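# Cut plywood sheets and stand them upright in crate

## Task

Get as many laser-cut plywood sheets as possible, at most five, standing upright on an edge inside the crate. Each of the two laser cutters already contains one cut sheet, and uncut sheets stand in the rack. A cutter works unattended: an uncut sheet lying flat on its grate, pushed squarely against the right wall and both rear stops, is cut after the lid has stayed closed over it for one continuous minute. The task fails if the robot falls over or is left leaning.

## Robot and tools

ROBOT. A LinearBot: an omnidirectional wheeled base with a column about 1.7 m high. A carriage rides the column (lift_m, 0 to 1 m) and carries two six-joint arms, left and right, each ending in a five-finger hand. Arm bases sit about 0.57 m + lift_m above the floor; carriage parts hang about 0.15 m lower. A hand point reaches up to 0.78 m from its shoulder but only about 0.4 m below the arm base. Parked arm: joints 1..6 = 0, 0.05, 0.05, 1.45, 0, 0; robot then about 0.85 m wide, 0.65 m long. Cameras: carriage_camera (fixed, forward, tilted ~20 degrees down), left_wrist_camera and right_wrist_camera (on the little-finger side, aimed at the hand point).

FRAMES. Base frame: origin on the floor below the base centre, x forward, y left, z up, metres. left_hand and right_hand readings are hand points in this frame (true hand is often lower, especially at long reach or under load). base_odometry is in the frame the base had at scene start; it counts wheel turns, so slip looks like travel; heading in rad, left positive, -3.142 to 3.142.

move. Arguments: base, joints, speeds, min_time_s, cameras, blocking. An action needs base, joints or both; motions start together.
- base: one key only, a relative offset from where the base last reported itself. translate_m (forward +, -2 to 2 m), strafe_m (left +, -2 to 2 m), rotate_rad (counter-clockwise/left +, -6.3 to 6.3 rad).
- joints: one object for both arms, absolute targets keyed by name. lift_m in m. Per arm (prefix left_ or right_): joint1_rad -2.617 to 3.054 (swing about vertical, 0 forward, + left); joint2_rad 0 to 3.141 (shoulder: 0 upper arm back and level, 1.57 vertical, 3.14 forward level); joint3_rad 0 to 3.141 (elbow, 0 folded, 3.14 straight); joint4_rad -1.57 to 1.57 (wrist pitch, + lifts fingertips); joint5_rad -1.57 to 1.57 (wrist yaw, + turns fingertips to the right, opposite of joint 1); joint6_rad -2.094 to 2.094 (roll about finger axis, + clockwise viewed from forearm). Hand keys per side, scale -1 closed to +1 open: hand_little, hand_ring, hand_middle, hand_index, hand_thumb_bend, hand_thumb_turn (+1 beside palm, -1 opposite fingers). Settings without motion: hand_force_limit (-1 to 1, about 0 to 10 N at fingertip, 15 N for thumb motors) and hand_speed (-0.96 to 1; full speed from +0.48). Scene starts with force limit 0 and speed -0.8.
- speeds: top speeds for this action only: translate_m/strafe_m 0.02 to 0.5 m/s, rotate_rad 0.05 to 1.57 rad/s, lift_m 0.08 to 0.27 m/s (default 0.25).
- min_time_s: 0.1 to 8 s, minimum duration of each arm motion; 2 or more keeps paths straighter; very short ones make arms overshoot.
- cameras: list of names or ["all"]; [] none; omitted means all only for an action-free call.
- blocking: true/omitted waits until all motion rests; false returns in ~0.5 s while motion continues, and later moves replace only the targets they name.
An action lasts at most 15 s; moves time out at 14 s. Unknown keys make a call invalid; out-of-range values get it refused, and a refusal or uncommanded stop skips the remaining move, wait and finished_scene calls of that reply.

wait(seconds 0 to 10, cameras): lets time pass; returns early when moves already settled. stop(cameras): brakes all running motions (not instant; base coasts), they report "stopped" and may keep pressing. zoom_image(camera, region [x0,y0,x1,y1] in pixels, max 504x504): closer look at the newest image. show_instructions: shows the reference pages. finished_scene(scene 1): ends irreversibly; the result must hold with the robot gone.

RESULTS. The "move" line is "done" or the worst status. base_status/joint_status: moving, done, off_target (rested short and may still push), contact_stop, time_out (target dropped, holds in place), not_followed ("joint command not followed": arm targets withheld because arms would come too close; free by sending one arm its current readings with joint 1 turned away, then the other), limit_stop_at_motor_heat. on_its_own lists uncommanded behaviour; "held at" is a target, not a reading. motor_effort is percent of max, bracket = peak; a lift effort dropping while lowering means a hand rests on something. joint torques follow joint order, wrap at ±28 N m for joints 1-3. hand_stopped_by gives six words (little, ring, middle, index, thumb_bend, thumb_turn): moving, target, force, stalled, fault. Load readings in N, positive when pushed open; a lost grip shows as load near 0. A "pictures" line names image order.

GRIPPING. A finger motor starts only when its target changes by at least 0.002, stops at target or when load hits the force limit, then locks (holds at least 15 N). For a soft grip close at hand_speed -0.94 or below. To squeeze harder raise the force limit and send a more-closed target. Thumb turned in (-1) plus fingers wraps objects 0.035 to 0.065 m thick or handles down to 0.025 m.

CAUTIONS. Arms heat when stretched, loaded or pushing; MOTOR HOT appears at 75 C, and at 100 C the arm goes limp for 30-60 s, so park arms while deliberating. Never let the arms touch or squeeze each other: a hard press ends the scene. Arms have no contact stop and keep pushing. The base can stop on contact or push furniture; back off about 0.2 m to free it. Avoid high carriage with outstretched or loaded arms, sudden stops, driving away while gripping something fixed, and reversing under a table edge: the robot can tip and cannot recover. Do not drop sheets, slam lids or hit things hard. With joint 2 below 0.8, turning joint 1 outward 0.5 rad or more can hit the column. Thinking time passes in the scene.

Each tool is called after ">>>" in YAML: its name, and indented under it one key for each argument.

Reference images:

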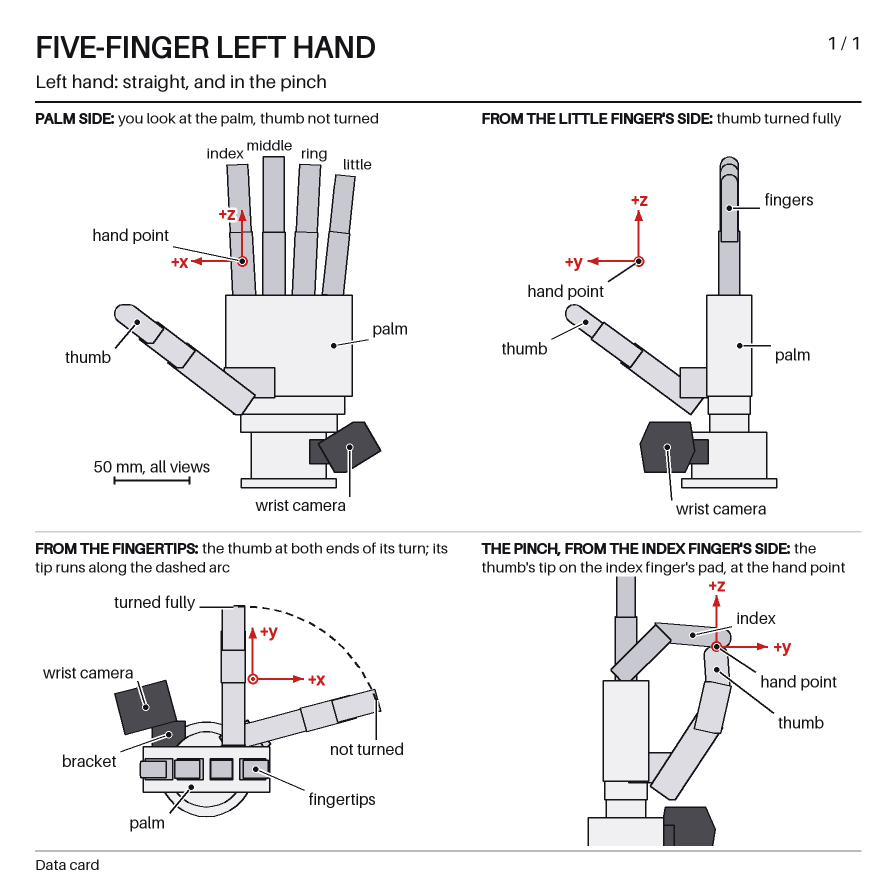

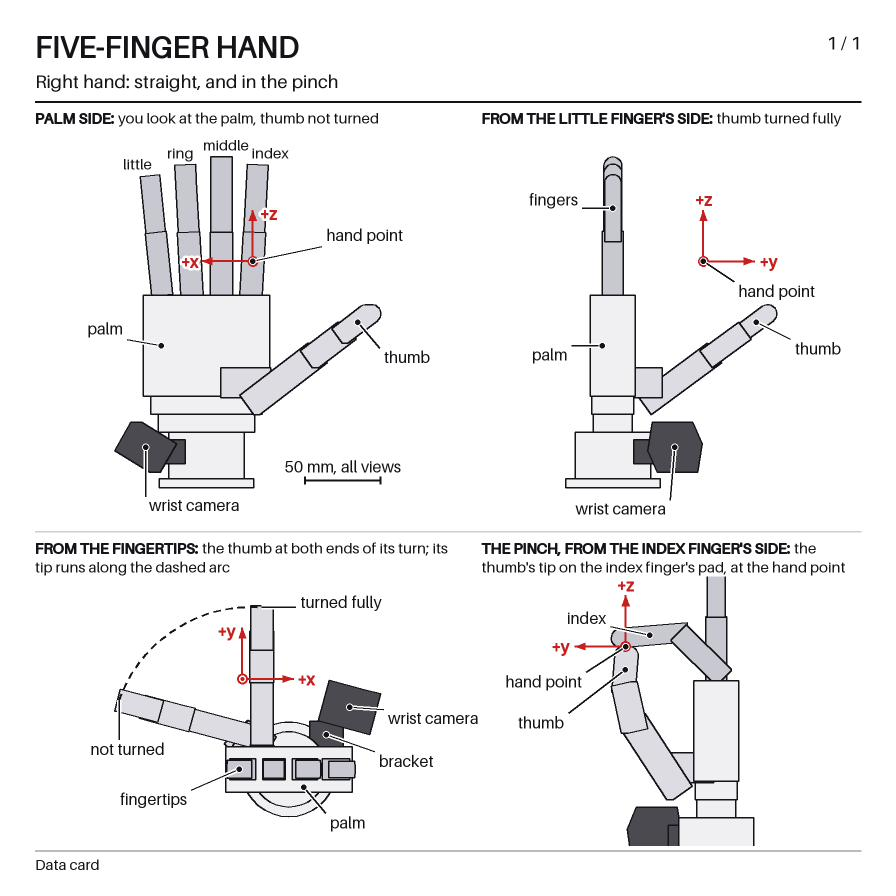

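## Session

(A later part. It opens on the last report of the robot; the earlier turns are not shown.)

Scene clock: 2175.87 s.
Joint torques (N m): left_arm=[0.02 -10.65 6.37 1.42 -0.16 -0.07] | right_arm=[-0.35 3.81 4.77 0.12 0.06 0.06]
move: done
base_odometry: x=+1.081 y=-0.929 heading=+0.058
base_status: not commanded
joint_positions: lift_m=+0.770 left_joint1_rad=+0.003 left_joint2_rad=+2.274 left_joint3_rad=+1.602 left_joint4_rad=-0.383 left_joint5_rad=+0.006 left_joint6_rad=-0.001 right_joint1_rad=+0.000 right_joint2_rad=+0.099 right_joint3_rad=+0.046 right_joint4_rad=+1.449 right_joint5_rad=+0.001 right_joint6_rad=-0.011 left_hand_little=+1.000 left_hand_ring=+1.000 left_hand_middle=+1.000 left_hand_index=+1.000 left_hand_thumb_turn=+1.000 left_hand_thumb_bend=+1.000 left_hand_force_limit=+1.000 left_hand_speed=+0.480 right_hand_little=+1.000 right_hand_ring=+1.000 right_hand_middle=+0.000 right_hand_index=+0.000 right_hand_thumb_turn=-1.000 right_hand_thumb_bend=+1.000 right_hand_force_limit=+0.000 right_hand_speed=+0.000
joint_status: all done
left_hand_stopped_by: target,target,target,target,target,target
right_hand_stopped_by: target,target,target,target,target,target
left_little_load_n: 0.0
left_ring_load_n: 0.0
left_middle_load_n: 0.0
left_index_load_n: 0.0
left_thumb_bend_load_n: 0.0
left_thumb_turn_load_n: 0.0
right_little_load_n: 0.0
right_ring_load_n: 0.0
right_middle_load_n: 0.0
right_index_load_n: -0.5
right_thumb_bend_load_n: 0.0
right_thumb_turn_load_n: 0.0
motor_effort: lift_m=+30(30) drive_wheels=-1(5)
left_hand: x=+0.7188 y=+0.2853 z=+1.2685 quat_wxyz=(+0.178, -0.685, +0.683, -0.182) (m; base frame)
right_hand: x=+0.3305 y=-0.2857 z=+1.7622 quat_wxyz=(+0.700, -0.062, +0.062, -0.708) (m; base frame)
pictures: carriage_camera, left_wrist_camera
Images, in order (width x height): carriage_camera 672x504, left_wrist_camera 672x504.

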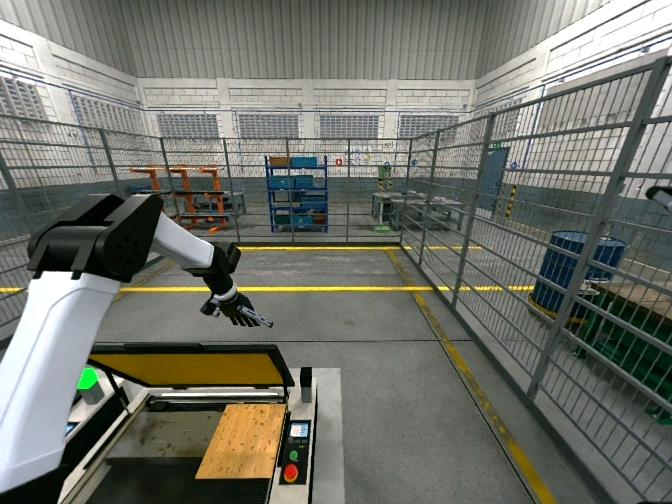

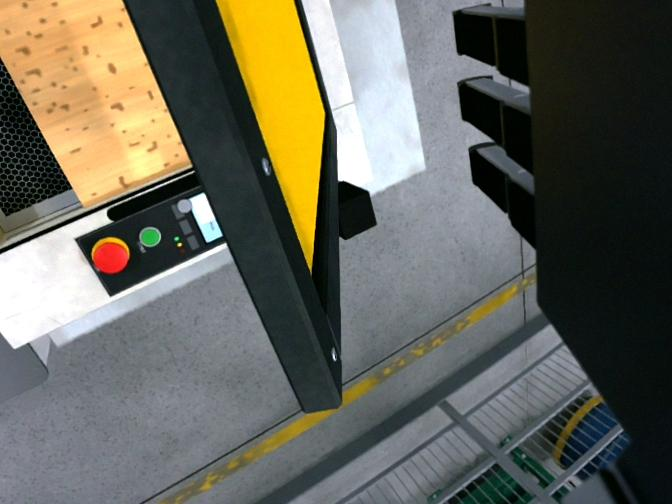

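>>> move:
  joints: {"lift_m": 0.735}
  speeds: {"lift_m": 0.1}

>>> move:
  base: {"translate_m": -0.06}
  speeds: {"translate_m": 0.08}

>>> move:
  base: {"translate_m": -0.055}
  joints: {"lift_m": 0.705}
  speeds: {"translate_m": 0.08, "lift_m": 0.08}

>>> move:
  base: {"translate_m": -0.05}
  joints: {"lift_m": 0.675}
  speeds: {"translate_m": 0.08, "lift_m": 0.08}
  cameras: ["carriage_camera"]

Scene clock: 2179.97 s.
Joint torques (N m): left_arm=[-0.02 -10.69 6.45 1.46 -0.16 -0.07] | right_arm=[-0.36 3.88 4.77 0.12 0.07 0.06]
move: done
base_odometry: x=+1.081 y=-0.929 heading=+0.058
base_status: not commanded
joint_positions: lift_m=+0.735 left_joint1_rad=+0.003 left_joint2_rad=+2.274 left_joint3_rad=+1.602 left_joint4_rad=-0.386 left_joint5_rad=+0.006 left_joint6_rad=-0.001 right_joint1_rad=+0.000 right_joint2_rad=+0.099 right_joint3_rad=+0.046 right_joint4_rad=+1.449 right_joint5_rad=+0.001 right_joint6_rad=-0.011 left_hand_little=+1.000 left_hand_ring=+1.000 left_hand_middle=+1.000 left_hand_index=+1.000 left_hand_thumb_turn=+1.000 left_hand_thumb_bend=+1.000 left_hand_force_limit=+1.000 left_hand_speed=+0.480 right_hand_little=+1.000 right_hand_ring=+1.000 right_hand_middle=+0.000 right_hand_index=+0.000 right_hand_thumb_turn=-1.000 right_hand_thumb_bend=+1.000 right_hand_force_limit=+0.000 right_hand_speed=+0.000
joint_status: all done
left_hand_stopped_by: target,target,target,target,target,target
right_hand_stopped_by: target,target,target,target,target,target
left_little_load_n: 0.0
left_ring_load_n: 0.0
left_middle_load_n: 0.0
left_index_load_n: 0.0
left_thumb_bend_load_n: 0.0
left_thumb_turn_load_n: 0.0
right_little_load_n: 0.5
right_ring_load_n: 0.0
right_middle_load_n: 0.0
right_index_load_n: 0.0
right_thumb_bend_load_n: 0.0
right_thumb_turn_load_n: 0.0
motor_effort: lift_m=+30(31) drive_wheels=+4(5)
left_hand: x=+0.7181 y=+0.2853 z=+1.2333 quat_wxyz=(+0.178, -0.685, +0.683, -0.181) (m; base frame)
right_hand: x=+0.3305 y=-0.2857 z=+1.7272 quat_wxyz=(+0.700, -0.062, +0.062, -0.708) (m; base frame)
pictures: none

Scene clock: 2181.33 s.
Joint torques (N m): left_arm=[0.03 -10.56 6.38 1.46 -0.17 -0.07] | right_arm=[-0.36 3.86 4.77 0.12 0.07 0.06]
move: done
base_odometry: x=+1.021 y=-0.932 heading=+0.058
base_status: done
joint_positions: lift_m=+0.735 left_joint1_rad=+0.003 left_joint2_rad=+2.274 left_joint3_rad=+1.602 left_joint4_rad=-0.386 left_joint5_rad=+0.006 left_joint6_rad=-0.001 right_joint1_rad=+0.000 right_joint2_rad=+0.099 right_joint3_rad=+0.046 right_joint4_rad=+1.449 right_joint5_rad=+0.001 right_joint6_rad=-0.011 left_hand_little=+1.000 left_hand_ring=+1.000 left_hand_middle=+1.000 left_hand_index=+1.000 left_hand_thumb_turn=+1.000 left_hand_thumb_bend=+1.000 left_hand_force_limit=+1.000 left_hand_speed=+0.480 right_hand_little=+1.000 right_hand_ring=+1.000 right_hand_middle=+0.000 right_hand_index=+0.000 right_hand_thumb_turn=-1.000 right_hand_thumb_bend=+1.000 right_hand_force_limit=+0.000 right_hand_speed=+0.000
joint_status: not commanded
left_hand_stopped_by: target,target,target,target,target,target
right_hand_stopped_by: target,target,target,target,target,target
left_little_load_n: 0.0
left_ring_load_n: 0.0
left_middle_load_n: 0.0
left_index_load_n: 0.0
left_thumb_bend_load_n: 0.0
left_thumb_turn_load_n: 0.0
right_little_load_n: 0.5
right_ring_load_n: 0.0
right_middle_load_n: 0.0
right_index_load_n: 0.0
right_thumb_bend_load_n: 0.0
right_thumb_turn_load_n: 0.0
motor_effort: lift_m=+30(30) drive_wheels=+2(8)
left_hand: x=+0.7181 y=+0.2853 z=+1.2333 quat_wxyz=(+0.178, -0.685, +0.683, -0.181) (m; base frame)
right_hand: x=+0.3305 y=-0.2857 z=+1.7272 quat_wxyz=(+0.700, -0.062, +0.062, -0.708) (m; base frame)
pictures: none

Scene clock: 2182.63 s.
Joint torques (N m): left_arm=[0.02 -10.95 5.89 0.6 -0.11 -0.02] | right_arm=[-0.35 3.93 4.77 0.12 0.07 0.06]
move: done
base_odometry: x=+0.967 y=-0.936 heading=+0.058
base_status: done
joint_positions: lift_m=+0.705 left_joint1_rad=+0.003 left_joint2_rad=+2.274 left_joint3_rad=+1.609 left_joint4_rad=-0.294 left_joint5_rad=+0.005 left_joint6_rad=-0.006 right_joint1_rad=+0.000 right_joint2_rad=+0.099 right_joint3_rad=+0.046 right_joint4_rad=+1.449 right_joint5_rad=+0.001 right_joint6_rad=-0.011 left_hand_little=+1.000 left_hand_ring=+1.000 left_hand_middle=+1.000 left_hand_index=+1.000 left_hand_thumb_turn=+1.000 left_hand_thumb_bend=+1.000 left_hand_force_limit=+1.000 left_hand_speed=+0.480 right_hand_little=+1.000 right_hand_ring=+1.000 right_hand_middle=+0.000 right_hand_index=+0.000 right_hand_thumb_turn=-1.000 right_hand_thumb_bend=+1.000 right_hand_force_limit=+0.000 right_hand_speed=+0.000
joint_status: all done
left_hand_stopped_by: target,target,target,target,target,target
right_hand_stopped_by: target,target,target,target,target,target
left_little_load_n: 0.0
left_ring_load_n: 0.0
left_middle_load_n: 0.0
left_index_load_n: 0.0
left_thumb_bend_load_n: 0.0
left_thumb_turn_load_n: 0.0
right_little_load_n: 0.0
right_ring_load_n: 0.0
right_middle_load_n: 0.0
right_index_load_n: 0.0
right_thumb_bend_load_n: 0.0
right_thumb_turn_load_n: 0.0
motor_effort: lift_m=+29(30) drive_wheels=-3(8)
left_hand: x=+0.7449 y=+0.2853 z=+1.2144 quat_wxyz=(+0.211, -0.677, +0.672, -0.215) (m; base frame)
right_hand: x=+0.3305 y=-0.2857 z=+1.6973 quat_wxyz=(+0.700, -0.062, +0.062, -0.708) (m; base frame)
pictures: none

Scene clock: 2183.87 s.
Joint torques (N m): left_arm=[-0.01 -10.82 5.42 0.74 -0.16 -0.02] | right_arm=[-0.35 3.79 4.77 0.11 0.07 0.06]
move: done
base_odometry: x=+0.917 y=-0.939 heading=+0.058
base_status: done
joint_positions: lift_m=+0.675 left_joint1_rad=+0.003 left_joint2_rad=+2.272 left_joint3_rad=+1.615 left_joint4_rad=-0.306 left_joint5_rad=+0.005 left_joint6_rad=-0.005 right_joint1_rad=+0.000 right_joint2_rad=+0.099 right_joint3_rad=+0.046 right_joint4_rad=+1.449 right_joint5_rad=+0.001 right_joint6_rad=-0.011 left_hand_little=+1.000 left_hand_ring=+1.000 left_hand_middle=+1.000 left_hand_index=+1.000 left_hand_thumb_turn=+1.000 left_hand_thumb_bend=+1.000 left_hand_force_limit=+1.000 left_hand_speed=+0.480 right_hand_little=+1.000 right_hand_ring=+1.000 right_hand_middle=+0.000 right_hand_index=+0.000 right_hand_thumb_turn=-1.000 right_hand_thumb_bend=+1.000 right_hand_force_limit=+0.000 right_hand_speed=+0.000
joint_status: all done
left_hand_stopped_by: target,target,target,target,target,target
right_hand_stopped_by: target,target,target,target,target,target
left_little_load_n: 0.0
left_ring_load_n: 0.0
left_middle_load_n: 0.0
left_index_load_n: 0.5
left_thumb_bend_load_n: 0.0
left_thumb_turn_load_n: 0.0
right_little_load_n: 0.0
right_ring_load_n: 0.0
right_middle_load_n: 0.0
right_index_load_n: 0.0
right_thumb_bend_load_n: 0.0
right_thumb_turn_load_n: 0.0
motor_effort: lift_m=+29(31) drive_wheels=+0(8)
left_hand: x=+0.7439 y=+0.2854 z=+1.1858 quat_wxyz=(+0.210, -0.677, +0.672, -0.213) (m; base frame)
right_hand: x=+0.3305 y=-0.2857 z=+1.6672 quat_wxyz=(+0.700, -0.062, +0.062, -0.708) (m; base frame)
pictures: carriage_camera
Images, in order (width x height): carriage_camera 672x504.

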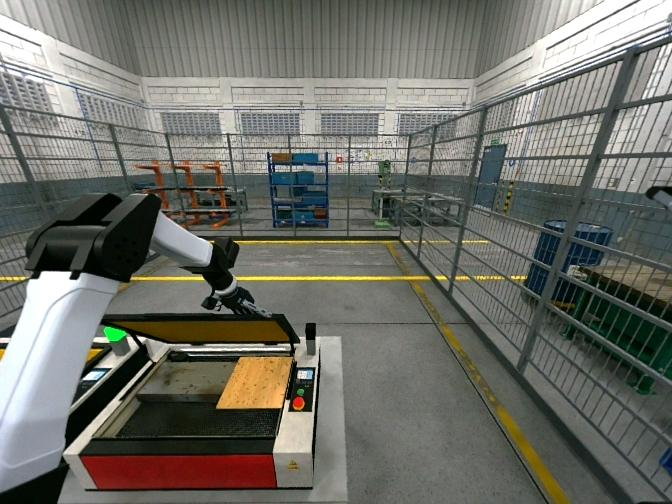

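>>> move:
  base: {"translate_m": -0.05}
  joints: {"lift_m": 0.62}
  speeds: {"translate_m": 0.08, "lift_m": 0.08}

>>> move:
  base: {"translate_m": -0.04}
  joints: {"lift_m": 0.57}
  speeds: {"translate_m": 0.08, "lift_m": 0.08}
  cameras: ["carriage_camera"]

Scene clock: 2187.53 s.
Joint torques (N m): left_arm=[-0.03 -10.65 5.35 1.28 -0.15 -0.02] | right_arm=[-0.35 3.89 4.77 0.12 0.06 0.06]
move: done
base_odometry: x=+0.867 y=-0.942 heading=+0.058
base_status: done
joint_positions: lift_m=+0.620 left_joint1_rad=+0.003 left_joint2_rad=+2.272 left_joint3_rad=+1.615 left_joint4_rad=-0.364 left_joint5_rad=+0.005 left_joint6_rad=-0.005 right_joint1_rad=+0.000 right_joint2_rad=+0.099 right_joint3_rad=+0.046 right_joint4_rad=+1.449 right_joint5_rad=+0.001 right_joint6_rad=-0.011 left_hand_little=+1.000 left_hand_ring=+1.000 left_hand_middle=+1.000 left_hand_index=+1.000 left_hand_thumb_turn=+1.000 left_hand_thumb_bend=+1.000 left_hand_force_limit=+1.000 left_hand_speed=+0.480 right_hand_little=+1.000 right_hand_ring=+1.000 right_hand_middle=+0.000 right_hand_index=+0.000 right_hand_thumb_turn=-1.000 right_hand_thumb_bend=+1.000 right_hand_force_limit=+0.000 right_hand_speed=+0.000
joint_status: all done
left_hand_stopped_by: target,target,target,target,target,target
right_hand_stopped_by: target,target,target,target,target,target
left_little_load_n: 0.0
left_ring_load_n: 0.0
left_middle_load_n: 0.0
left_index_load_n: 0.0
left_thumb_bend_load_n: 0.0
left_thumb_turn_load_n: 0.0
right_little_load_n: 0.0
right_ring_load_n: 0.0
right_middle_load_n: 0.0
right_index_load_n: 0.0
right_thumb_bend_load_n: 0.5
right_thumb_turn_load_n: 0.0
motor_effort: lift_m=+29(30) drive_wheels=+2(9)
left_hand: x=+0.7292 y=+0.2853 z=+1.1253 quat_wxyz=(+0.190, -0.683, +0.678, -0.194) (m; base frame)
right_hand: x=+0.3304 y=-0.2857 z=+1.6123 quat_wxyz=(+0.700, -0.062, +0.061, -0.708) (m; base frame)
pictures: none

Scene clock: 2188.80 s.
Joint torques (N m): left_arm=[0.03 -10.5 5.35 1.42 -0.15 -0.02] | right_arm=[-0.35 3.85 4.74 0.11 0.06 0.06]
move: done
base_odometry: x=+0.827 y=-0.944 heading=+0.058
base_status: done
joint_positions: lift_m=+0.570 left_joint1_rad=+0.003 left_joint2_rad=+2.272 left_joint3_rad=+1.615 left_joint4_rad=-0.379 left_joint5_rad=+0.005 left_joint6_rad=-0.005 right_joint1_rad=+0.000 right_joint2_rad=+0.099 right_joint3_rad=+0.046 right_joint4_rad=+1.449 right_joint5_rad=+0.001 right_joint6_rad=-0.011 left_hand_little=+1.000 left_hand_ring=+1.000 left_hand_middle=+1.000 left_hand_index=+1.000 left_hand_thumb_turn=+1.000 left_hand_thumb_bend=+1.000 left_hand_force_limit=+1.000 left_hand_speed=+0.480 right_hand_little=+1.000 right_hand_ring=+1.000 right_hand_middle=+0.000 right_hand_index=+0.000 right_hand_thumb_turn=-1.000 right_hand_thumb_bend=+1.000 right_hand_force_limit=+0.000 right_hand_speed=+0.000
joint_status: all done
left_hand_stopped_by: target,target,target,target,target,target
right_hand_stopped_by: target,target,target,target,target,target
left_little_load_n: 0.0
left_ring_load_n: 0.0
left_middle_load_n: 0.0
left_index_load_n: 0.0
left_thumb_bend_load_n: 0.0
left_thumb_turn_load_n: 0.0
right_little_load_n: 0.0
right_ring_load_n: 0.0
right_middle_load_n: 0.0
right_index_load_n: 0.0
right_thumb_bend_load_n: 0.0
right_thumb_turn_load_n: 0.0
motor_effort: lift_m=+30(30) drive_wheels=+2(10)
left_hand: x=+0.7252 y=+0.2853 z=+1.0739 quat_wxyz=(+0.185, -0.685, +0.679, -0.189) (m; base frame)
right_hand: x=+0.3305 y=-0.2857 z=+1.5622 quat_wxyz=(+0.700, -0.062, +0.062, -0.708) (m; base frame)
pictures: carriage_camera
Images, in order (width x height): carriage_camera 672x504.

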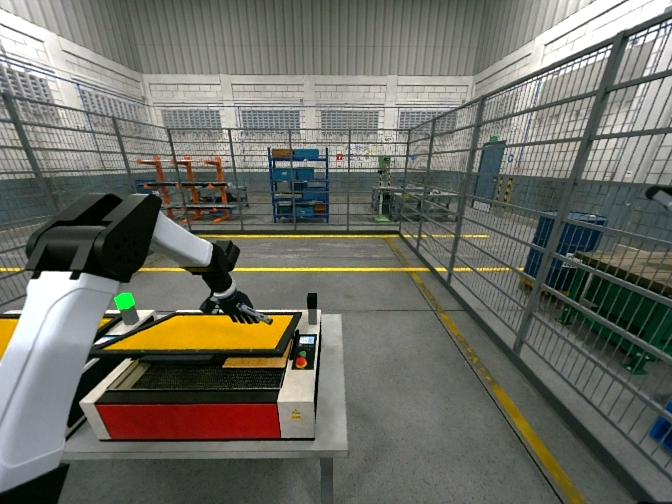

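>>> move:
  base: {"translate_m": -0.33}
  joints: {"lift_m": 0.6, "left_joint2_rad": 0.05, "left_joint3_rad": 0.05, "left_joint4_rad": 1.45, "left_joint5_rad": 0, "left_joint6_rad": 0, "left_hand_thumb_bend": -1}
  speeds: {"translate_m": 0.25}
  min_time_s: 2
  cameras: ["carriage_camera"]

>>> move:
  base: {"rotate_rad": -0.008}
  speeds: {"rotate_rad": 0.1}

>>> move:
  base: {"strafe_m": 1.095}
  speeds: {"strafe_m": 0.35}
  cameras: ["carriage_camera"]

>>> zoom_image:
  camera: "carriage_camera"
  region: [100, 260, 420, 440]

Scene clock: 2198.50 s.
Joint torques (N m): left_arm=[0.03 2.82 4.05 0.22 -0.17 -0.02] | right_arm=[-0.36 3.84 4.77 0.12 0.06 0.06]
move: done
base_odometry: x=+0.498 y=-0.963 heading=+0.058
base_status: done
joint_positions: lift_m=+0.600 left_joint1_rad=+0.003 left_joint2_rad=+0.056 left_joint3_rad=+0.063 left_joint4_rad=+1.437 left_joint5_rad=+0.005 left_joint6_rad=-0.005 right_joint1_rad=+0.000 right_joint2_rad=+0.099 right_joint3_rad=+0.046 right_joint4_rad=+1.449 right_joint5_rad=+0.001 right_joint6_rad=-0.011 left_hand_little=+1.000 left_hand_ring=+1.000 left_hand_middle=+1.000 left_hand_index=+1.000 left_hand_thumb_turn=+1.000 left_hand_thumb_bend=-1.000 left_hand_force_limit=+1.000 left_hand_speed=+0.480 right_hand_little=+1.000 right_hand_ring=+1.000 right_hand_middle=+0.000 right_hand_index=+0.000 right_hand_thumb_turn=-1.000 right_hand_thumb_bend=+1.000 right_hand_force_limit=+0.000 right_hand_speed=+0.000
joint_status: all done
left_hand_stopped_by: target,target,target,target,target,target
right_hand_stopped_by: target,target,target,target,target,target
left_little_load_n: 0.0
left_ring_load_n: 0.0
left_middle_load_n: 0.0
left_index_load_n: 0.0
left_thumb_bend_load_n: 0.0
left_thumb_turn_load_n: 0.0
right_little_load_n: 0.0
right_ring_load_n: 0.0
right_middle_load_n: 0.0
right_index_load_n: 0.0
right_thumb_bend_load_n: 0.0
right_thumb_turn_load_n: 0.0
motor_effort: lift_m=+37(43) drive_wheels=+0(12)
left_hand: x=+0.3139 y=+0.2840 z=+1.5996 quat_wxyz=(+0.705, -0.044, +0.046, -0.706) (m; base frame)
right_hand: x=+0.3304 y=-0.2857 z=+1.5916 quat_wxyz=(+0.700, -0.062, +0.061, -0.708) (m; base frame)
pictures: carriage_camera
Images, in order (width x height): carriage_camera 672x504.

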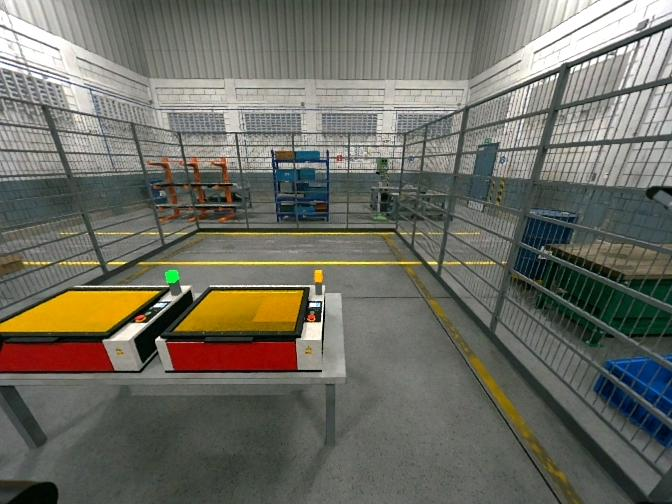

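Scene clock: 2199.00 s.
Joint torques (N m): left_arm=[0.03 2.71 4 0.24 -0.16 -0.02] | right_arm=[-0.34 3.84 4.77 0.12 0.05 0.06]
move: done
base_odometry: x=+0.498 y=-0.963 heading=+0.050
base_status: done
joint_positions: lift_m=+0.600 left_joint1_rad=+0.003 left_joint2_rad=+0.056 left_joint3_rad=+0.063 left_joint4_rad=+1.437 left_joint5_rad=+0.004 left_joint6_rad=-0.005 right_joint1_rad=+0.000 right_joint2_rad=+0.099 right_joint3_rad=+0.046 right_joint4_rad=+1.450 right_joint5_rad=+0.001 right_joint6_rad=-0.011 left_hand_little=+1.000 left_hand_ring=+1.000 left_hand_middle=+1.000 left_hand_index=+1.000 left_hand_thumb_turn=+1.000 left_hand_thumb_bend=-1.000 left_hand_force_limit=+1.000 left_hand_speed=+0.480 right_hand_little=+1.000 right_hand_ring=+1.000 right_hand_middle=+0.000 right_hand_index=+0.000 right_hand_thumb_turn=-1.000 right_hand_thumb_bend=+1.000 right_hand_force_limit=+0.000 right_hand_speed=+0.000
joint_status: not commanded
left_hand_stopped_by: target,target,target,target,target,target
right_hand_stopped_by: target,target,target,target,target,target
left_little_load_n: 0.0
left_ring_load_n: 0.0
left_middle_load_n: 0.0
left_index_load_n: 0.0
left_thumb_bend_load_n: 0.0
left_thumb_turn_load_n: 0.0
right_little_load_n: 0.0
right_ring_load_n: 0.0
right_middle_load_n: 0.0
right_index_load_n: 0.0
right_thumb_bend_load_n: 0.0
right_thumb_turn_load_n: 0.0
motor_effort: lift_m=+37(37) drive_wheels=-1(5)
left_hand: x=+0.3139 y=+0.2840 z=+1.5996 quat_wxyz=(+0.705, -0.044, +0.046, -0.706) (m; base frame)
right_hand: x=+0.3303 y=-0.2857 z=+1.5916 quat_wxyz=(+0.700, -0.061, +0.061, -0.708) (m; base frame)
pictures: none

Scene clock: 2203.83 s.
Joint torques (N m): left_arm=[0.01 2.74 4.04 0.24 -0.15 -0.02] | right_arm=[-0.35 3.85 4.78 0.11 0.05 0.07]
move: done
base_odometry: x=+0.442 y=+0.130 heading=+0.050
base_status: done
joint_positions: lift_m=+0.600 left_joint1_rad=+0.003 left_joint2_rad=+0.056 left_joint3_rad=+0.063 left_joint4_rad=+1.437 left_joint5_rad=+0.004 left_joint6_rad=-0.005 right_joint1_rad=+0.000 right_joint2_rad=+0.099 right_joint3_rad=+0.046 right_joint4_rad=+1.450 right_joint5_rad=+0.001 right_joint6_rad=-0.011 left_hand_little=+1.000 left_hand_ring=+1.000 left_hand_middle=+1.000 left_hand_index=+1.000 left_hand_thumb_turn=+1.000 left_hand_thumb_bend=-1.000 left_hand_force_limit=+1.000 left_hand_speed=+0.480 right_hand_little=+1.000 right_hand_ring=+1.000 right_hand_middle=+0.000 right_hand_index=+0.000 right_hand_thumb_turn=-1.000 right_hand_thumb_bend=+1.000 right_hand_force_limit=+0.000 right_hand_speed=+0.000
joint_status: not commanded
left_hand_stopped_by: target,target,target,target,target,target
right_hand_stopped_by: target,target,target,target,target,target
left_little_load_n: 0.0
left_ring_load_n: 0.0
left_middle_load_n: 0.0
left_index_load_n: 0.0
left_thumb_bend_load_n: 0.0
left_thumb_turn_load_n: 0.0
right_little_load_n: 0.0
right_ring_load_n: 0.0
right_middle_load_n: 0.0
right_index_load_n: 0.0
right_thumb_bend_load_n: 0.0
right_thumb_turn_load_n: 0.0
motor_effort: lift_m=+37(37) drive_wheels=+0(10)
left_hand: x=+0.3139 y=+0.2841 z=+1.5996 quat_wxyz=(+0.705, -0.044, +0.046, -0.707) (m; base frame)
right_hand: x=+0.3303 y=-0.2857 z=+1.5916 quat_wxyz=(+0.700, -0.061, +0.061, -0.708) (m; base frame)
pictures: carriage_camera
Images, in order (width x height): carriage_camera 672x504.

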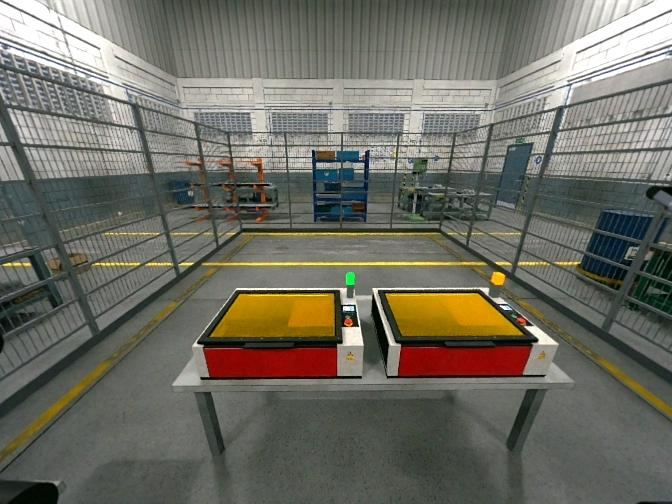

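Scaled by 1.575 from the camera's 672x504 image, which has a finer 960x720 frame.

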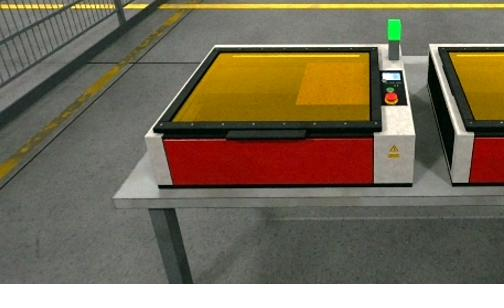

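>>> zoom_image:
  camera: "carriage_camera"
  region: [160, 330, 600, 400]

Scaled by 1.145 from the camera's 672x504 image, which has a finer 960x720 frame.

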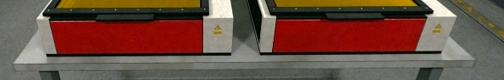

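>>> move:
  base: {"translate_m": -0.06}
  joints: {"left_joint1_rad": 0, "left_joint2_rad": 2.93, "left_joint3_rad": 1.70, "left_joint4_rad": 1.40, "left_joint5_rad": 0, "left_joint6_rad": 0, "left_hand_thumb_turn": 1, "left_hand_thumb_bend": -1}
  min_time_s: 2.5

>>> move:
  joints: {"lift_m": 0.23}
  speeds: {"lift_m": 0.2}
  cameras: ["carriage_camera", "left_wrist_camera"]

>>> zoom_image:
  camera: "carriage_camera"
  region: [180, 240, 380, 380]

Scene clock: 2225.77 s.
Joint torques (N m): left_arm=[0.06 -11.03 6.91 2.44 -0.15 -0.01] | right_arm=[-0.35 3.85 4.78 0.11 0.06 0.06]
move: done
base_odometry: x=+0.382 y=+0.127 heading=+0.051
base_status: done
joint_positions: lift_m=+0.600 left_joint1_rad=+0.003 left_joint2_rad=+2.918 left_joint3_rad=+1.676 left_joint4_rad=+1.400 left_joint5_rad=+0.004 left_joint6_rad=-0.005 right_joint1_rad=+0.000 right_joint2_rad=+0.099 right_joint3_rad=+0.046 right_joint4_rad=+1.450 right_joint5_rad=+0.001 right_joint6_rad=-0.011 left_hand_little=+1.000 left_hand_ring=+1.000 left_hand_middle=+1.000 left_hand_index=+1.000 left_hand_thumb_turn=+1.000 left_hand_thumb_bend=-1.000 left_hand_force_limit=+1.000 left_hand_speed=+0.480 right_hand_little=+1.000 right_hand_ring=+1.000 right_hand_middle=+0.000 right_hand_index=+0.000 right_hand_thumb_turn=-1.000 right_hand_thumb_bend=+1.000 right_hand_force_limit=+0.000 right_hand_speed=+0.000
joint_status: all done
left_hand_stopped_by: target,target,target,target,target,target
right_hand_stopped_by: target,target,target,target,target,target
left_little_load_n: 0.0
left_ring_load_n: 0.0
left_middle_load_n: 0.0
left_index_load_n: 0.0
left_thumb_bend_load_n: 0.0
left_thumb_turn_load_n: 0.0
right_little_load_n: 0.0
right_ring_load_n: 0.0
right_middle_load_n: 0.0
right_index_load_n: 0.0
right_thumb_bend_load_n: 0.5
right_thumb_turn_load_n: 0.0
motor_effort: lift_m=+37(37) drive_wheels=+2(8)
left_hand: x=+0.9067 y=+0.2858 z=+1.0936 quat_wxyz=(+0.536, -0.460, +0.458, -0.539) (m; base frame)
right_hand: x=+0.3303 y=-0.2857 z=+1.5916 quat_wxyz=(+0.700, -0.061, +0.061, -0.708) (m; base frame)
pictures: none

Scene clock: 2228.10 s.
Joint torques (N m): left_arm=[0.08 -11.71 6.12 2.5 -0.15 -0.01] | right_arm=[-0.35 3.84 4.77 0.11 0.06 0.06]
move: done
base_odometry: x=+0.382 y=+0.127 heading=+0.051
base_status: not commanded
joint_positions: lift_m=+0.230 left_joint1_rad=+0.003 left_joint2_rad=+2.927 left_joint3_rad=+1.684 left_joint4_rad=+1.395 left_joint5_rad=+0.004 left_joint6_rad=-0.005 right_joint1_rad=+0.000 right_joint2_rad=+0.099 right_joint3_rad=+0.046 right_joint4_rad=+1.450 right_joint5_rad=+0.001 right_joint6_rad=-0.011 left_hand_little=+1.000 left_hand_ring=+1.000 left_hand_middle=+1.000 left_hand_index=+1.000 left_hand_thumb_turn=+1.000 left_hand_thumb_bend=-1.000 left_hand_force_limit=+1.000 left_hand_speed=+0.480 right_hand_little=+1.000 right_hand_ring=+1.000 right_hand_middle=+0.000 right_hand_index=+0.000 right_hand_thumb_turn=-1.000 right_hand_thumb_bend=+1.000 right_hand_force_limit=+0.000 right_hand_speed=+0.000
joint_status: all done
left_hand_stopped_by: target,target,target,target,target,target
right_hand_stopped_by: target,target,target,target,target,target
left_little_load_n: 0.0
left_ring_load_n: 0.0
left_middle_load_n: 0.0
left_index_load_n: 0.0
left_thumb_bend_load_n: 0.0
left_thumb_turn_load_n: 0.0
right_little_load_n: 0.0
right_ring_load_n: 0.0
right_middle_load_n: 0.0
right_index_load_n: 0.0
right_thumb_bend_load_n: 0.0
right_thumb_turn_load_n: 0.0
motor_effort: lift_m=+30(31) drive_wheels=+2(2)
left_hand: x=+0.9070 y=+0.2858 z=+0.7203 quat_wxyz=(+0.535, -0.462, +0.460, -0.538) (m; base frame)
right_hand: x=+0.3303 y=-0.2857 z=+1.2223 quat_wxyz=(+0.700, -0.061, +0.061, -0.708) (m; base frame)
pictures: carriage_camera, left_wrist_camera
Images, in order (width x height): carriage_camera 672x504, left_wrist_camera 672x504.

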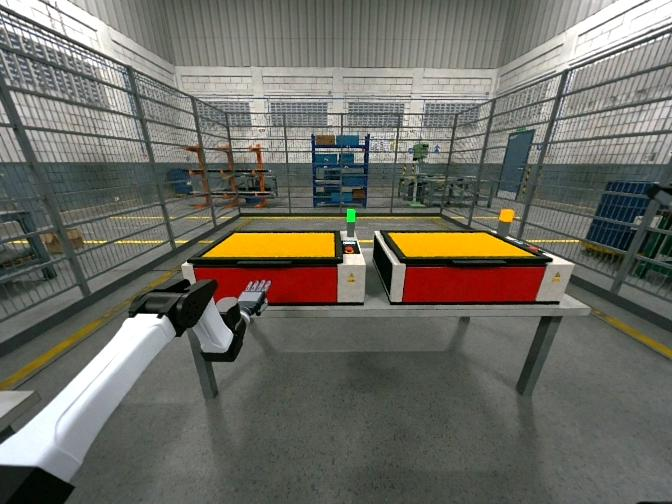

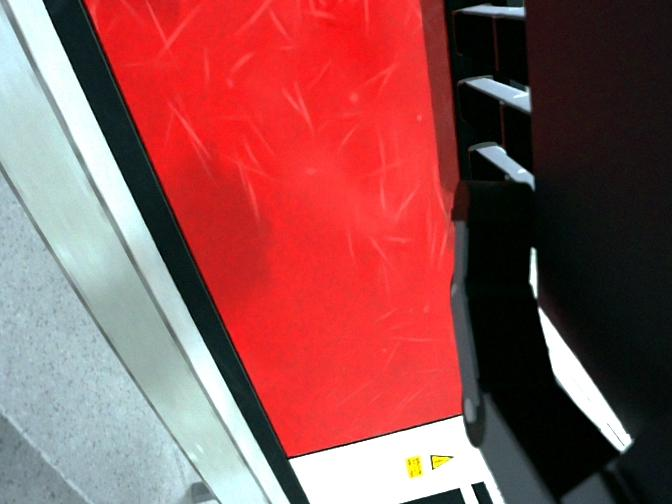

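Scaled by 2.520 from the camera's 672x504 image, which has a finer 960x720 frame.

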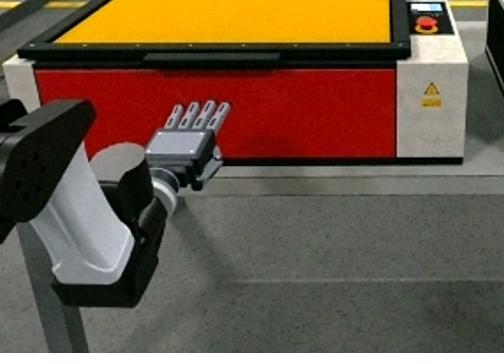

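>>> move:
  base: {"translate_m": 0.09}
  speeds: {"translate_m": 0.08}
  cameras: ["carriage_camera", "left_wrist_camera"]

>>> zoom_image:
  camera: "carriage_camera"
  region: [200, 240, 320, 340]

Scene clock: 2234.43 s.
Joint torques (N m): left_arm=[0.05 -14.12 8.09 1.31 -0.22 -0.01] | right_arm=[-0.36 3.85 4.78 0.11 0.06 0.06]
move: done
base_odometry: x=+0.472 y=+0.132 heading=+0.051
base_status: done
joint_positions: lift_m=+0.230 left_joint1_rad=+0.003 left_joint2_rad=+2.957 left_joint3_rad=+1.660 left_joint4_rad=+1.497 left_joint5_rad=+0.010 left_joint6_rad=-0.005 right_joint1_rad=+0.000 right_joint2_rad=+0.099 right_joint3_rad=+0.046 right_joint4_rad=+1.449 right_joint5_rad=+0.001 right_joint6_rad=-0.011 left_hand_little=+1.000 left_hand_ring=+1.000 left_hand_middle=+1.000 left_hand_index=+1.000 left_hand_thumb_turn=+1.000 left_hand_thumb_bend=-1.000 left_hand_force_limit=+1.000 left_hand_speed=+0.480 right_hand_little=+1.000 right_hand_ring=+1.000 right_hand_middle=+0.000 right_hand_index=+0.000 right_hand_thumb_turn=-1.000 right_hand_thumb_bend=+1.000 right_hand_force_limit=+0.000 right_hand_speed=+0.000
joint_status: not commanded
left_hand_stopped_by: target,target,target,target,target,target
right_hand_stopped_by: target,target,target,target,target,target
left_little_load_n: 0.0
left_ring_load_n: 0.0
left_middle_load_n: 0.5
left_index_load_n: 0.0
left_thumb_bend_load_n: 0.0
left_thumb_turn_load_n: 0.0
right_little_load_n: 0.0
right_ring_load_n: 0.0
right_middle_load_n: 0.0
right_index_load_n: 0.0
right_thumb_bend_load_n: 0.0
right_thumb_turn_load_n: 0.0
motor_effort: lift_m=+30(30) drive_wheels=+9(10)
left_hand: x=+0.8971 y=+0.2845 z=+0.7185 quat_wxyz=(+0.544, -0.447, +0.449, -0.550) (m; base frame)
right_hand: x=+0.3305 y=-0.2857 z=+1.2222 quat_wxyz=(+0.700, -0.062, +0.062, -0.708) (m; base frame)
pictures: carriage_camera, left_wrist_camera
Images, in order (width x height): carriage_camera 672x504, left_wrist_camera 672x504.

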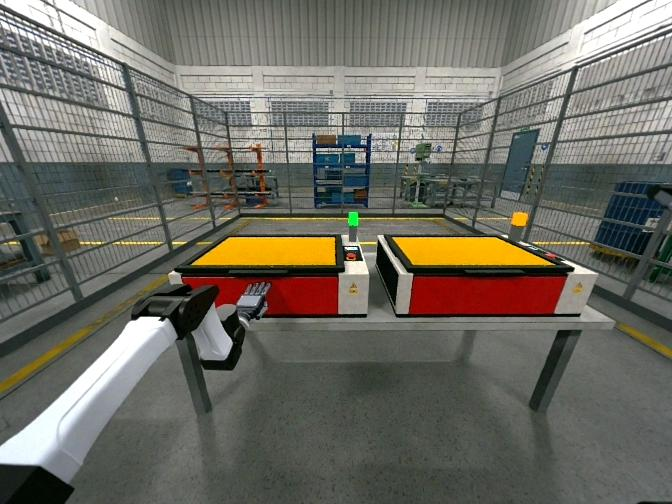

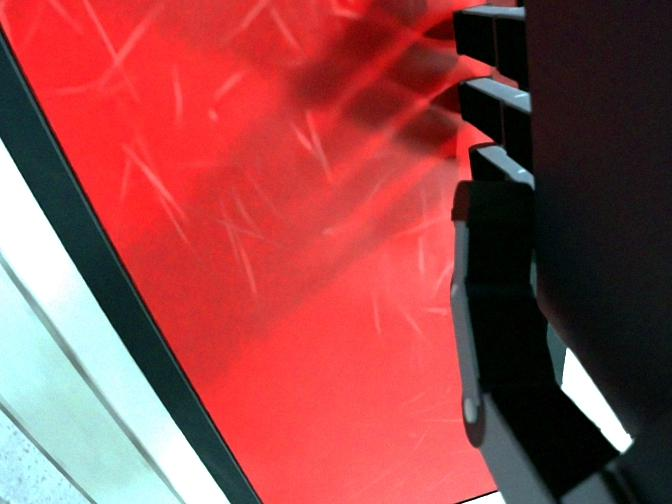

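Scaled by 4.200 from the camera's 672x504 image, which has a finer 960x720 frame.

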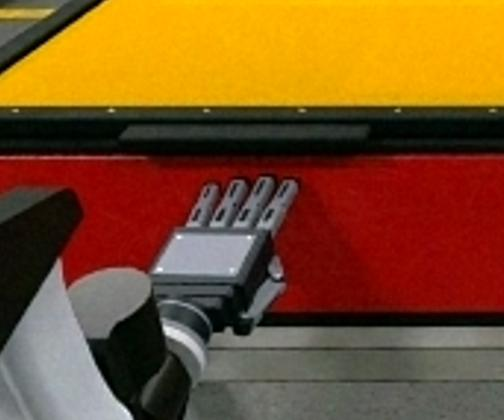

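>>> move:
  base: {"translate_m": -0.008}
  speeds: {"translate_m": 0.04}

>>> move:
  joints: {"lift_m": 0.33}
  speeds: {"lift_m": 0.08}
  cameras: ["carriage_camera"]

>>> zoom_image:
  camera: "carriage_camera"
  region: [180, 240, 380, 380]

Scene clock: 2238.37 s.
Joint torques (N m): left_arm=[0.06 -14.15 6.69 2.04 -0.22 -0.02] | right_arm=[-0.36 3.86 4.75 0.11 0.06 0.06]
move: done
base_odometry: x=+0.464 y=+0.131 heading=+0.051
base_status: done
joint_positions: lift_m=+0.230 left_joint1_rad=+0.003 left_joint2_rad=+2.957 left_joint3_rad=+1.676 left_joint4_rad=+1.436 left_joint5_rad=+0.010 left_joint6_rad=-0.005 right_joint1_rad=+0.000 right_joint2_rad=+0.099 right_joint3_rad=+0.046 right_joint4_rad=+1.449 right_joint5_rad=+0.001 right_joint6_rad=-0.011 left_hand_little=+1.000 left_hand_ring=+1.000 left_hand_middle=+1.000 left_hand_index=+1.000 left_hand_thumb_turn=+1.000 left_hand_thumb_bend=-1.000 left_hand_force_limit=+1.000 left_hand_speed=+0.480 right_hand_little=+1.000 right_hand_ring=+1.000 right_hand_middle=+0.000 right_hand_index=+0.000 right_hand_thumb_turn=-1.000 right_hand_thumb_bend=+1.000 right_hand_force_limit=+0.000 right_hand_speed=+0.000
joint_status: not commanded
left_hand_stopped_by: target,target,target,target,target,target
right_hand_stopped_by: target,target,target,target,target,target
left_little_load_n: 0.0
left_ring_load_n: 0.0
left_middle_load_n: 0.5
left_index_load_n: 0.0
left_thumb_bend_load_n: 0.0
left_thumb_turn_load_n: 0.0
right_little_load_n: 0.0
right_ring_load_n: 0.0
right_middle_load_n: 0.0
right_index_load_n: 0.0
right_thumb_bend_load_n: 0.0
right_thumb_turn_load_n: 0.0
motor_effort: lift_m=+30(30) drive_wheels=+4(6)
left_hand: x=+0.9003 y=+0.2846 z=+0.7084 quat_wxyz=(+0.534, -0.459, +0.461, -0.540) (m; base frame)
right_hand: x=+0.3304 y=-0.2857 z=+1.2223 quat_wxyz=(+0.700, -0.061, +0.062, -0.708) (m; base frame)
pictures: none

Scene clock: 2240.00 s.
Joint torques (N m): left_arm=[0.12 -14.19 6.97 3.82 -0.22 -0.05] | right_arm=[-0.35 3.81 4.77 0.11 0.06 0.06]
move: done
base_odometry: x=+0.464 y=+0.131 heading=+0.051
base_status: not commanded
joint_positions: lift_m=+0.330 left_joint1_rad=+0.002 left_joint2_rad=+2.957 left_joint3_rad=+1.674 left_joint4_rad=+1.286 left_joint5_rad=+0.010 left_joint6_rad=-0.002 right_joint1_rad=+0.000 right_joint2_rad=+0.099 right_joint3_rad=+0.046 right_joint4_rad=+1.449 right_joint5_rad=+0.001 right_joint6_rad=-0.011 left_hand_little=+1.000 left_hand_ring=+1.000 left_hand_middle=+1.000 left_hand_index=+1.000 left_hand_thumb_turn=+1.000 left_hand_thumb_bend=-1.000 left_hand_force_limit=+1.000 left_hand_speed=+0.480 right_hand_little=+1.000 right_hand_ring=+1.000 right_hand_middle=+0.000 right_hand_index=+0.000 right_hand_thumb_turn=-1.000 right_hand_thumb_bend=+1.000 right_hand_force_limit=+0.000 right_hand_speed=+0.000
joint_status: all done
left_hand_stopped_by: target,target,target,target,target,target
right_hand_stopped_by: target,target,target,target,target,target
left_little_load_n: 0.0
left_ring_load_n: 0.0
left_middle_load_n: -2.5
left_index_load_n: -1.0
left_thumb_bend_load_n: 0.0
left_thumb_turn_load_n: 0.0
right_little_load_n: 0.0
right_ring_load_n: -0.5
right_middle_load_n: 0.0
right_index_load_n: 0.0
right_thumb_bend_load_n: 0.0
right_thumb_turn_load_n: 0.0
motor_effort: lift_m=+36(43) drive_wheels=+4(5)
left_hand: x=+0.8939 y=+0.2843 z=+0.7660 quat_wxyz=(+0.498, -0.498, +0.501, -0.503) (m; base frame)
right_hand: x=+0.3304 y=-0.2857 z=+1.3216 quat_wxyz=(+0.700, -0.061, +0.062, -0.708) (m; base frame)
pictures: carriage_camera
Images, in order (width x height): carriage_camera 672x504.

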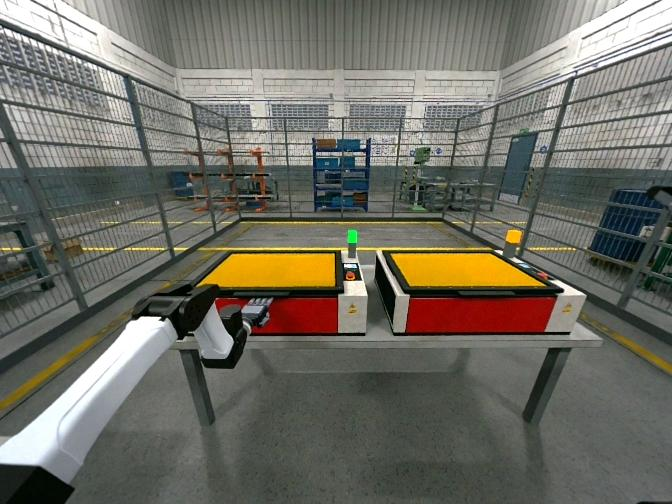

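Scaled by 2.520 from the camera's 672x504 image, which has a finer 960x720 frame.

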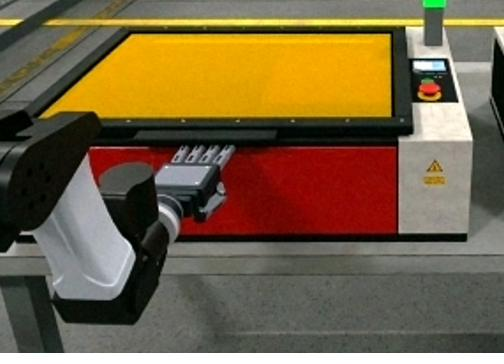

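>>> move:
  base: {"translate_m": 0.012}
  joints: {"lift_m": 0.39}
  speeds: {"lift_m": 0.08, "translate_m": 0.03}
  cameras: ["carriage_camera"]

>>> zoom_image:
  camera: "carriage_camera"
  region: [180, 240, 380, 380]

Scene clock: 2244.17 s.
Joint torques (N m): left_arm=[0.14 -15.54 7.82 3.68 -0.25 -0.09] | right_arm=[-0.35 3.84 4.77 0.12 0.06 0.06]
move: done
base_odometry: x=+0.476 y=+0.132 heading=+0.051
base_status: done
joint_positions: lift_m=+0.390 left_joint1_rad=+0.002 left_joint2_rad=+2.974 left_joint3_rad=+1.662 left_joint4_rad=+1.298 left_joint5_rad=+0.013 left_joint6_rad=+0.001 right_joint1_rad=+0.000 right_joint2_rad=+0.099 right_joint3_rad=+0.046 right_joint4_rad=+1.449 right_joint5_rad=+0.001 right_joint6_rad=-0.011 left_hand_little=+1.000 left_hand_ring=+1.000 left_hand_middle=+1.000 left_hand_index=+1.000 left_hand_thumb_turn=+1.000 left_hand_thumb_bend=-1.000 left_hand_force_limit=+1.000 left_hand_speed=+0.480 right_hand_little=+1.000 right_hand_ring=+1.000 right_hand_middle=+0.000 right_hand_index=+0.000 right_hand_thumb_turn=-1.000 right_hand_thumb_bend=+1.000 right_hand_force_limit=+0.000 right_hand_speed=+0.000
joint_status: all done
left_hand_stopped_by: target,target,target,target,target,target
right_hand_stopped_by: target,target,target,target,target,target
left_little_load_n: 0.0
left_ring_load_n: 0.0
left_middle_load_n: -1.5
left_index_load_n: -1.5
left_thumb_bend_load_n: 0.0
left_thumb_turn_load_n: 0.0
right_little_load_n: 0.0
right_ring_load_n: 0.0
right_middle_load_n: 0.0
right_index_load_n: -0.5
right_thumb_bend_load_n: 0.0
right_thumb_turn_load_n: 0.0
motor_effort: lift_m=+36(43) drive_wheels=+4(10)
left_hand: x=+0.8872 y=+0.2839 z=+0.8133 quat_wxyz=(+0.494, -0.501, +0.507, -0.499) (m; base frame)
right_hand: x=+0.3304 y=-0.2857 z=+1.3817 quat_wxyz=(+0.700, -0.061, +0.062, -0.708) (m; base frame)
pictures: carriage_camera
Images, in order (width x height): carriage_camera 672x504.

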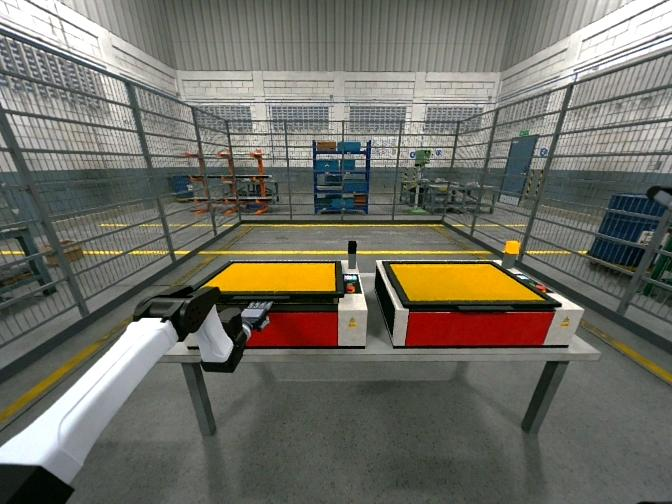

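Scaled by 2.520 from the camera's 672x504 image, which has a finer 960x720 frame.

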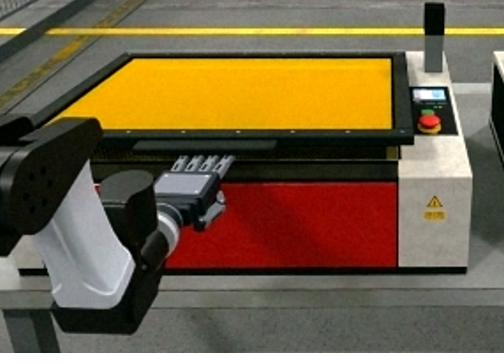

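>>> move:
  base: {"translate_m": 0.02}
  joints: {"lift_m": 0.47}
  speeds: {"lift_m": 0.08, "translate_m": 0.03}

>>> move:
  base: {"translate_m": 0.035}
  joints: {"lift_m": 0.55}
  speeds: {"lift_m": 0.08, "translate_m": 0.04}
  cameras: ["carriage_camera"]

>>> zoom_image:
  camera: "carriage_camera"
  region: [180, 240, 380, 400]

Scene clock: 2248.17 s.
Joint torques (N m): left_arm=[0.17 -15.6 7.69 3.66 -0.2 -0.1] | right_arm=[-0.35 3.85 4.77 0.1 0.06 0.06]
move: done
base_odometry: x=+0.496 y=+0.133 heading=+0.052
base_status: done
joint_positions: lift_m=+0.470 left_joint1_rad=+0.002 left_joint2_rad=+2.974 left_joint3_rad=+1.663 left_joint4_rad=+1.300 left_joint5_rad=+0.010 left_joint6_rad=+0.002 right_joint1_rad=+0.000 right_joint2_rad=+0.099 right_joint3_rad=+0.046 right_joint4_rad=+1.450 right_joint5_rad=+0.001 right_joint6_rad=-0.011 left_hand_little=+1.000 left_hand_ring=+1.000 left_hand_middle=+1.000 left_hand_index=+1.000 left_hand_thumb_turn=+1.000 left_hand_thumb_bend=-1.000 left_hand_force_limit=+1.000 left_hand_speed=+0.480 right_hand_little=+1.000 right_hand_ring=+1.000 right_hand_middle=+0.000 right_hand_index=+0.000 right_hand_thumb_turn=-1.000 right_hand_thumb_bend=+1.000 right_hand_force_limit=+0.000 right_hand_speed=+0.000
joint_status: all done
left_hand_stopped_by: target,target,target,target,target,target
right_hand_stopped_by: target,target,target,target,target,target
left_little_load_n: 0.0
left_ring_load_n: 0.0
left_middle_load_n: -2.5
left_index_load_n: 0.0
left_thumb_bend_load_n: 0.0
left_thumb_turn_load_n: 0.0
right_little_load_n: 0.0
right_ring_load_n: 0.0
right_middle_load_n: 0.0
right_index_load_n: 0.0
right_thumb_bend_load_n: 0.0
right_thumb_turn_load_n: 0.0
motor_effort: lift_m=+37(42) drive_wheels=+5(11)
left_hand: x=+0.8877 y=+0.2842 z=+0.8944 quat_wxyz=(+0.496, -0.500, +0.505, -0.499) (m; base frame)
right_hand: x=+0.3303 y=-0.2857 z=+1.4616 quat_wxyz=(+0.700, -0.061, +0.061, -0.708) (m; base frame)
pictures: none

Scene clock: 2249.67 s.
Joint torques (N m): left_arm=[0.2 -15.57 7.58 3.44 -0.21 -0.1] | right_arm=[-0.35 3.82 4.78 0.14 0.06 0.06]
move: done
base_odometry: x=+0.531 y=+0.135 heading=+0.052
base_status: done
joint_positions: lift_m=+0.550 left_joint1_rad=+0.001 left_joint2_rad=+2.974 left_joint3_rad=+1.665 left_joint4_rad=+1.319 left_joint5_rad=+0.010 left_joint6_rad=+0.002 right_joint1_rad=+0.000 right_joint2_rad=+0.099 right_joint3_rad=+0.046 right_joint4_rad=+1.449 right_joint5_rad=+0.001 right_joint6_rad=-0.011 left_hand_little=+1.000 left_hand_ring=+1.000 left_hand_middle=+1.000 left_hand_index=+1.000 left_hand_thumb_turn=+1.000 left_hand_thumb_bend=-1.000 left_hand_force_limit=+1.000 left_hand_speed=+0.480 right_hand_little=+1.000 right_hand_ring=+1.000 right_hand_middle=+0.000 right_hand_index=+0.000 right_hand_thumb_turn=-1.000 right_hand_thumb_bend=+1.000 right_hand_force_limit=+0.000 right_hand_speed=+0.000
joint_status: all done
left_hand_stopped_by: target,target,target,target,target,target
right_hand_stopped_by: target,target,target,target,target,target
left_little_load_n: 0.0
left_ring_load_n: 0.0
left_middle_load_n: -2.0
left_index_load_n: 0.0
left_thumb_bend_load_n: 0.0
left_thumb_turn_load_n: 0.0
right_little_load_n: 0.0
right_ring_load_n: 0.0
right_middle_load_n: 0.0
right_index_load_n: 0.0
right_thumb_bend_load_n: 0.0
right_thumb_turn_load_n: 0.0
motor_effort: lift_m=+37(43) drive_wheels=+4(12)
left_hand: x=+0.8892 y=+0.2841 z=+0.9798 quat_wxyz=(+0.501, -0.495, +0.500, -0.504) (m; base frame)
right_hand: x=+0.3304 y=-0.2857 z=+1.5416 quat_wxyz=(+0.700, -0.061, +0.062, -0.708) (m; base frame)
pictures: carriage_camera
Images, in order (width x height): carriage_camera 672x504.

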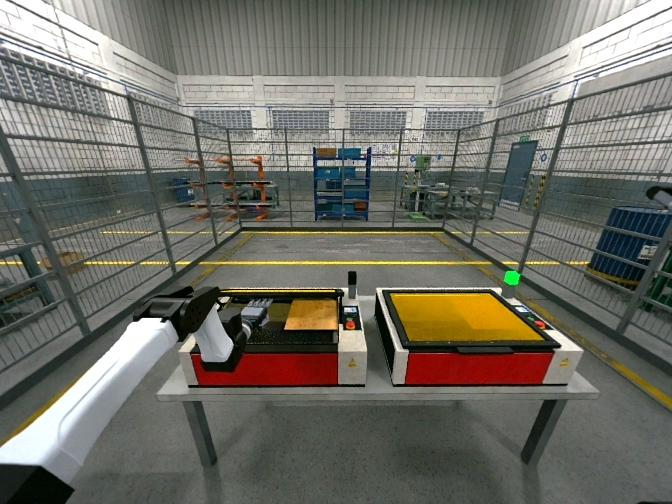

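Scaled by 2.520 from the camera's 672x504 image, which has a finer 960x720 frame.

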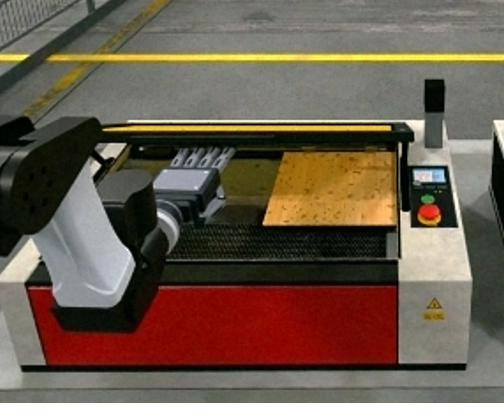

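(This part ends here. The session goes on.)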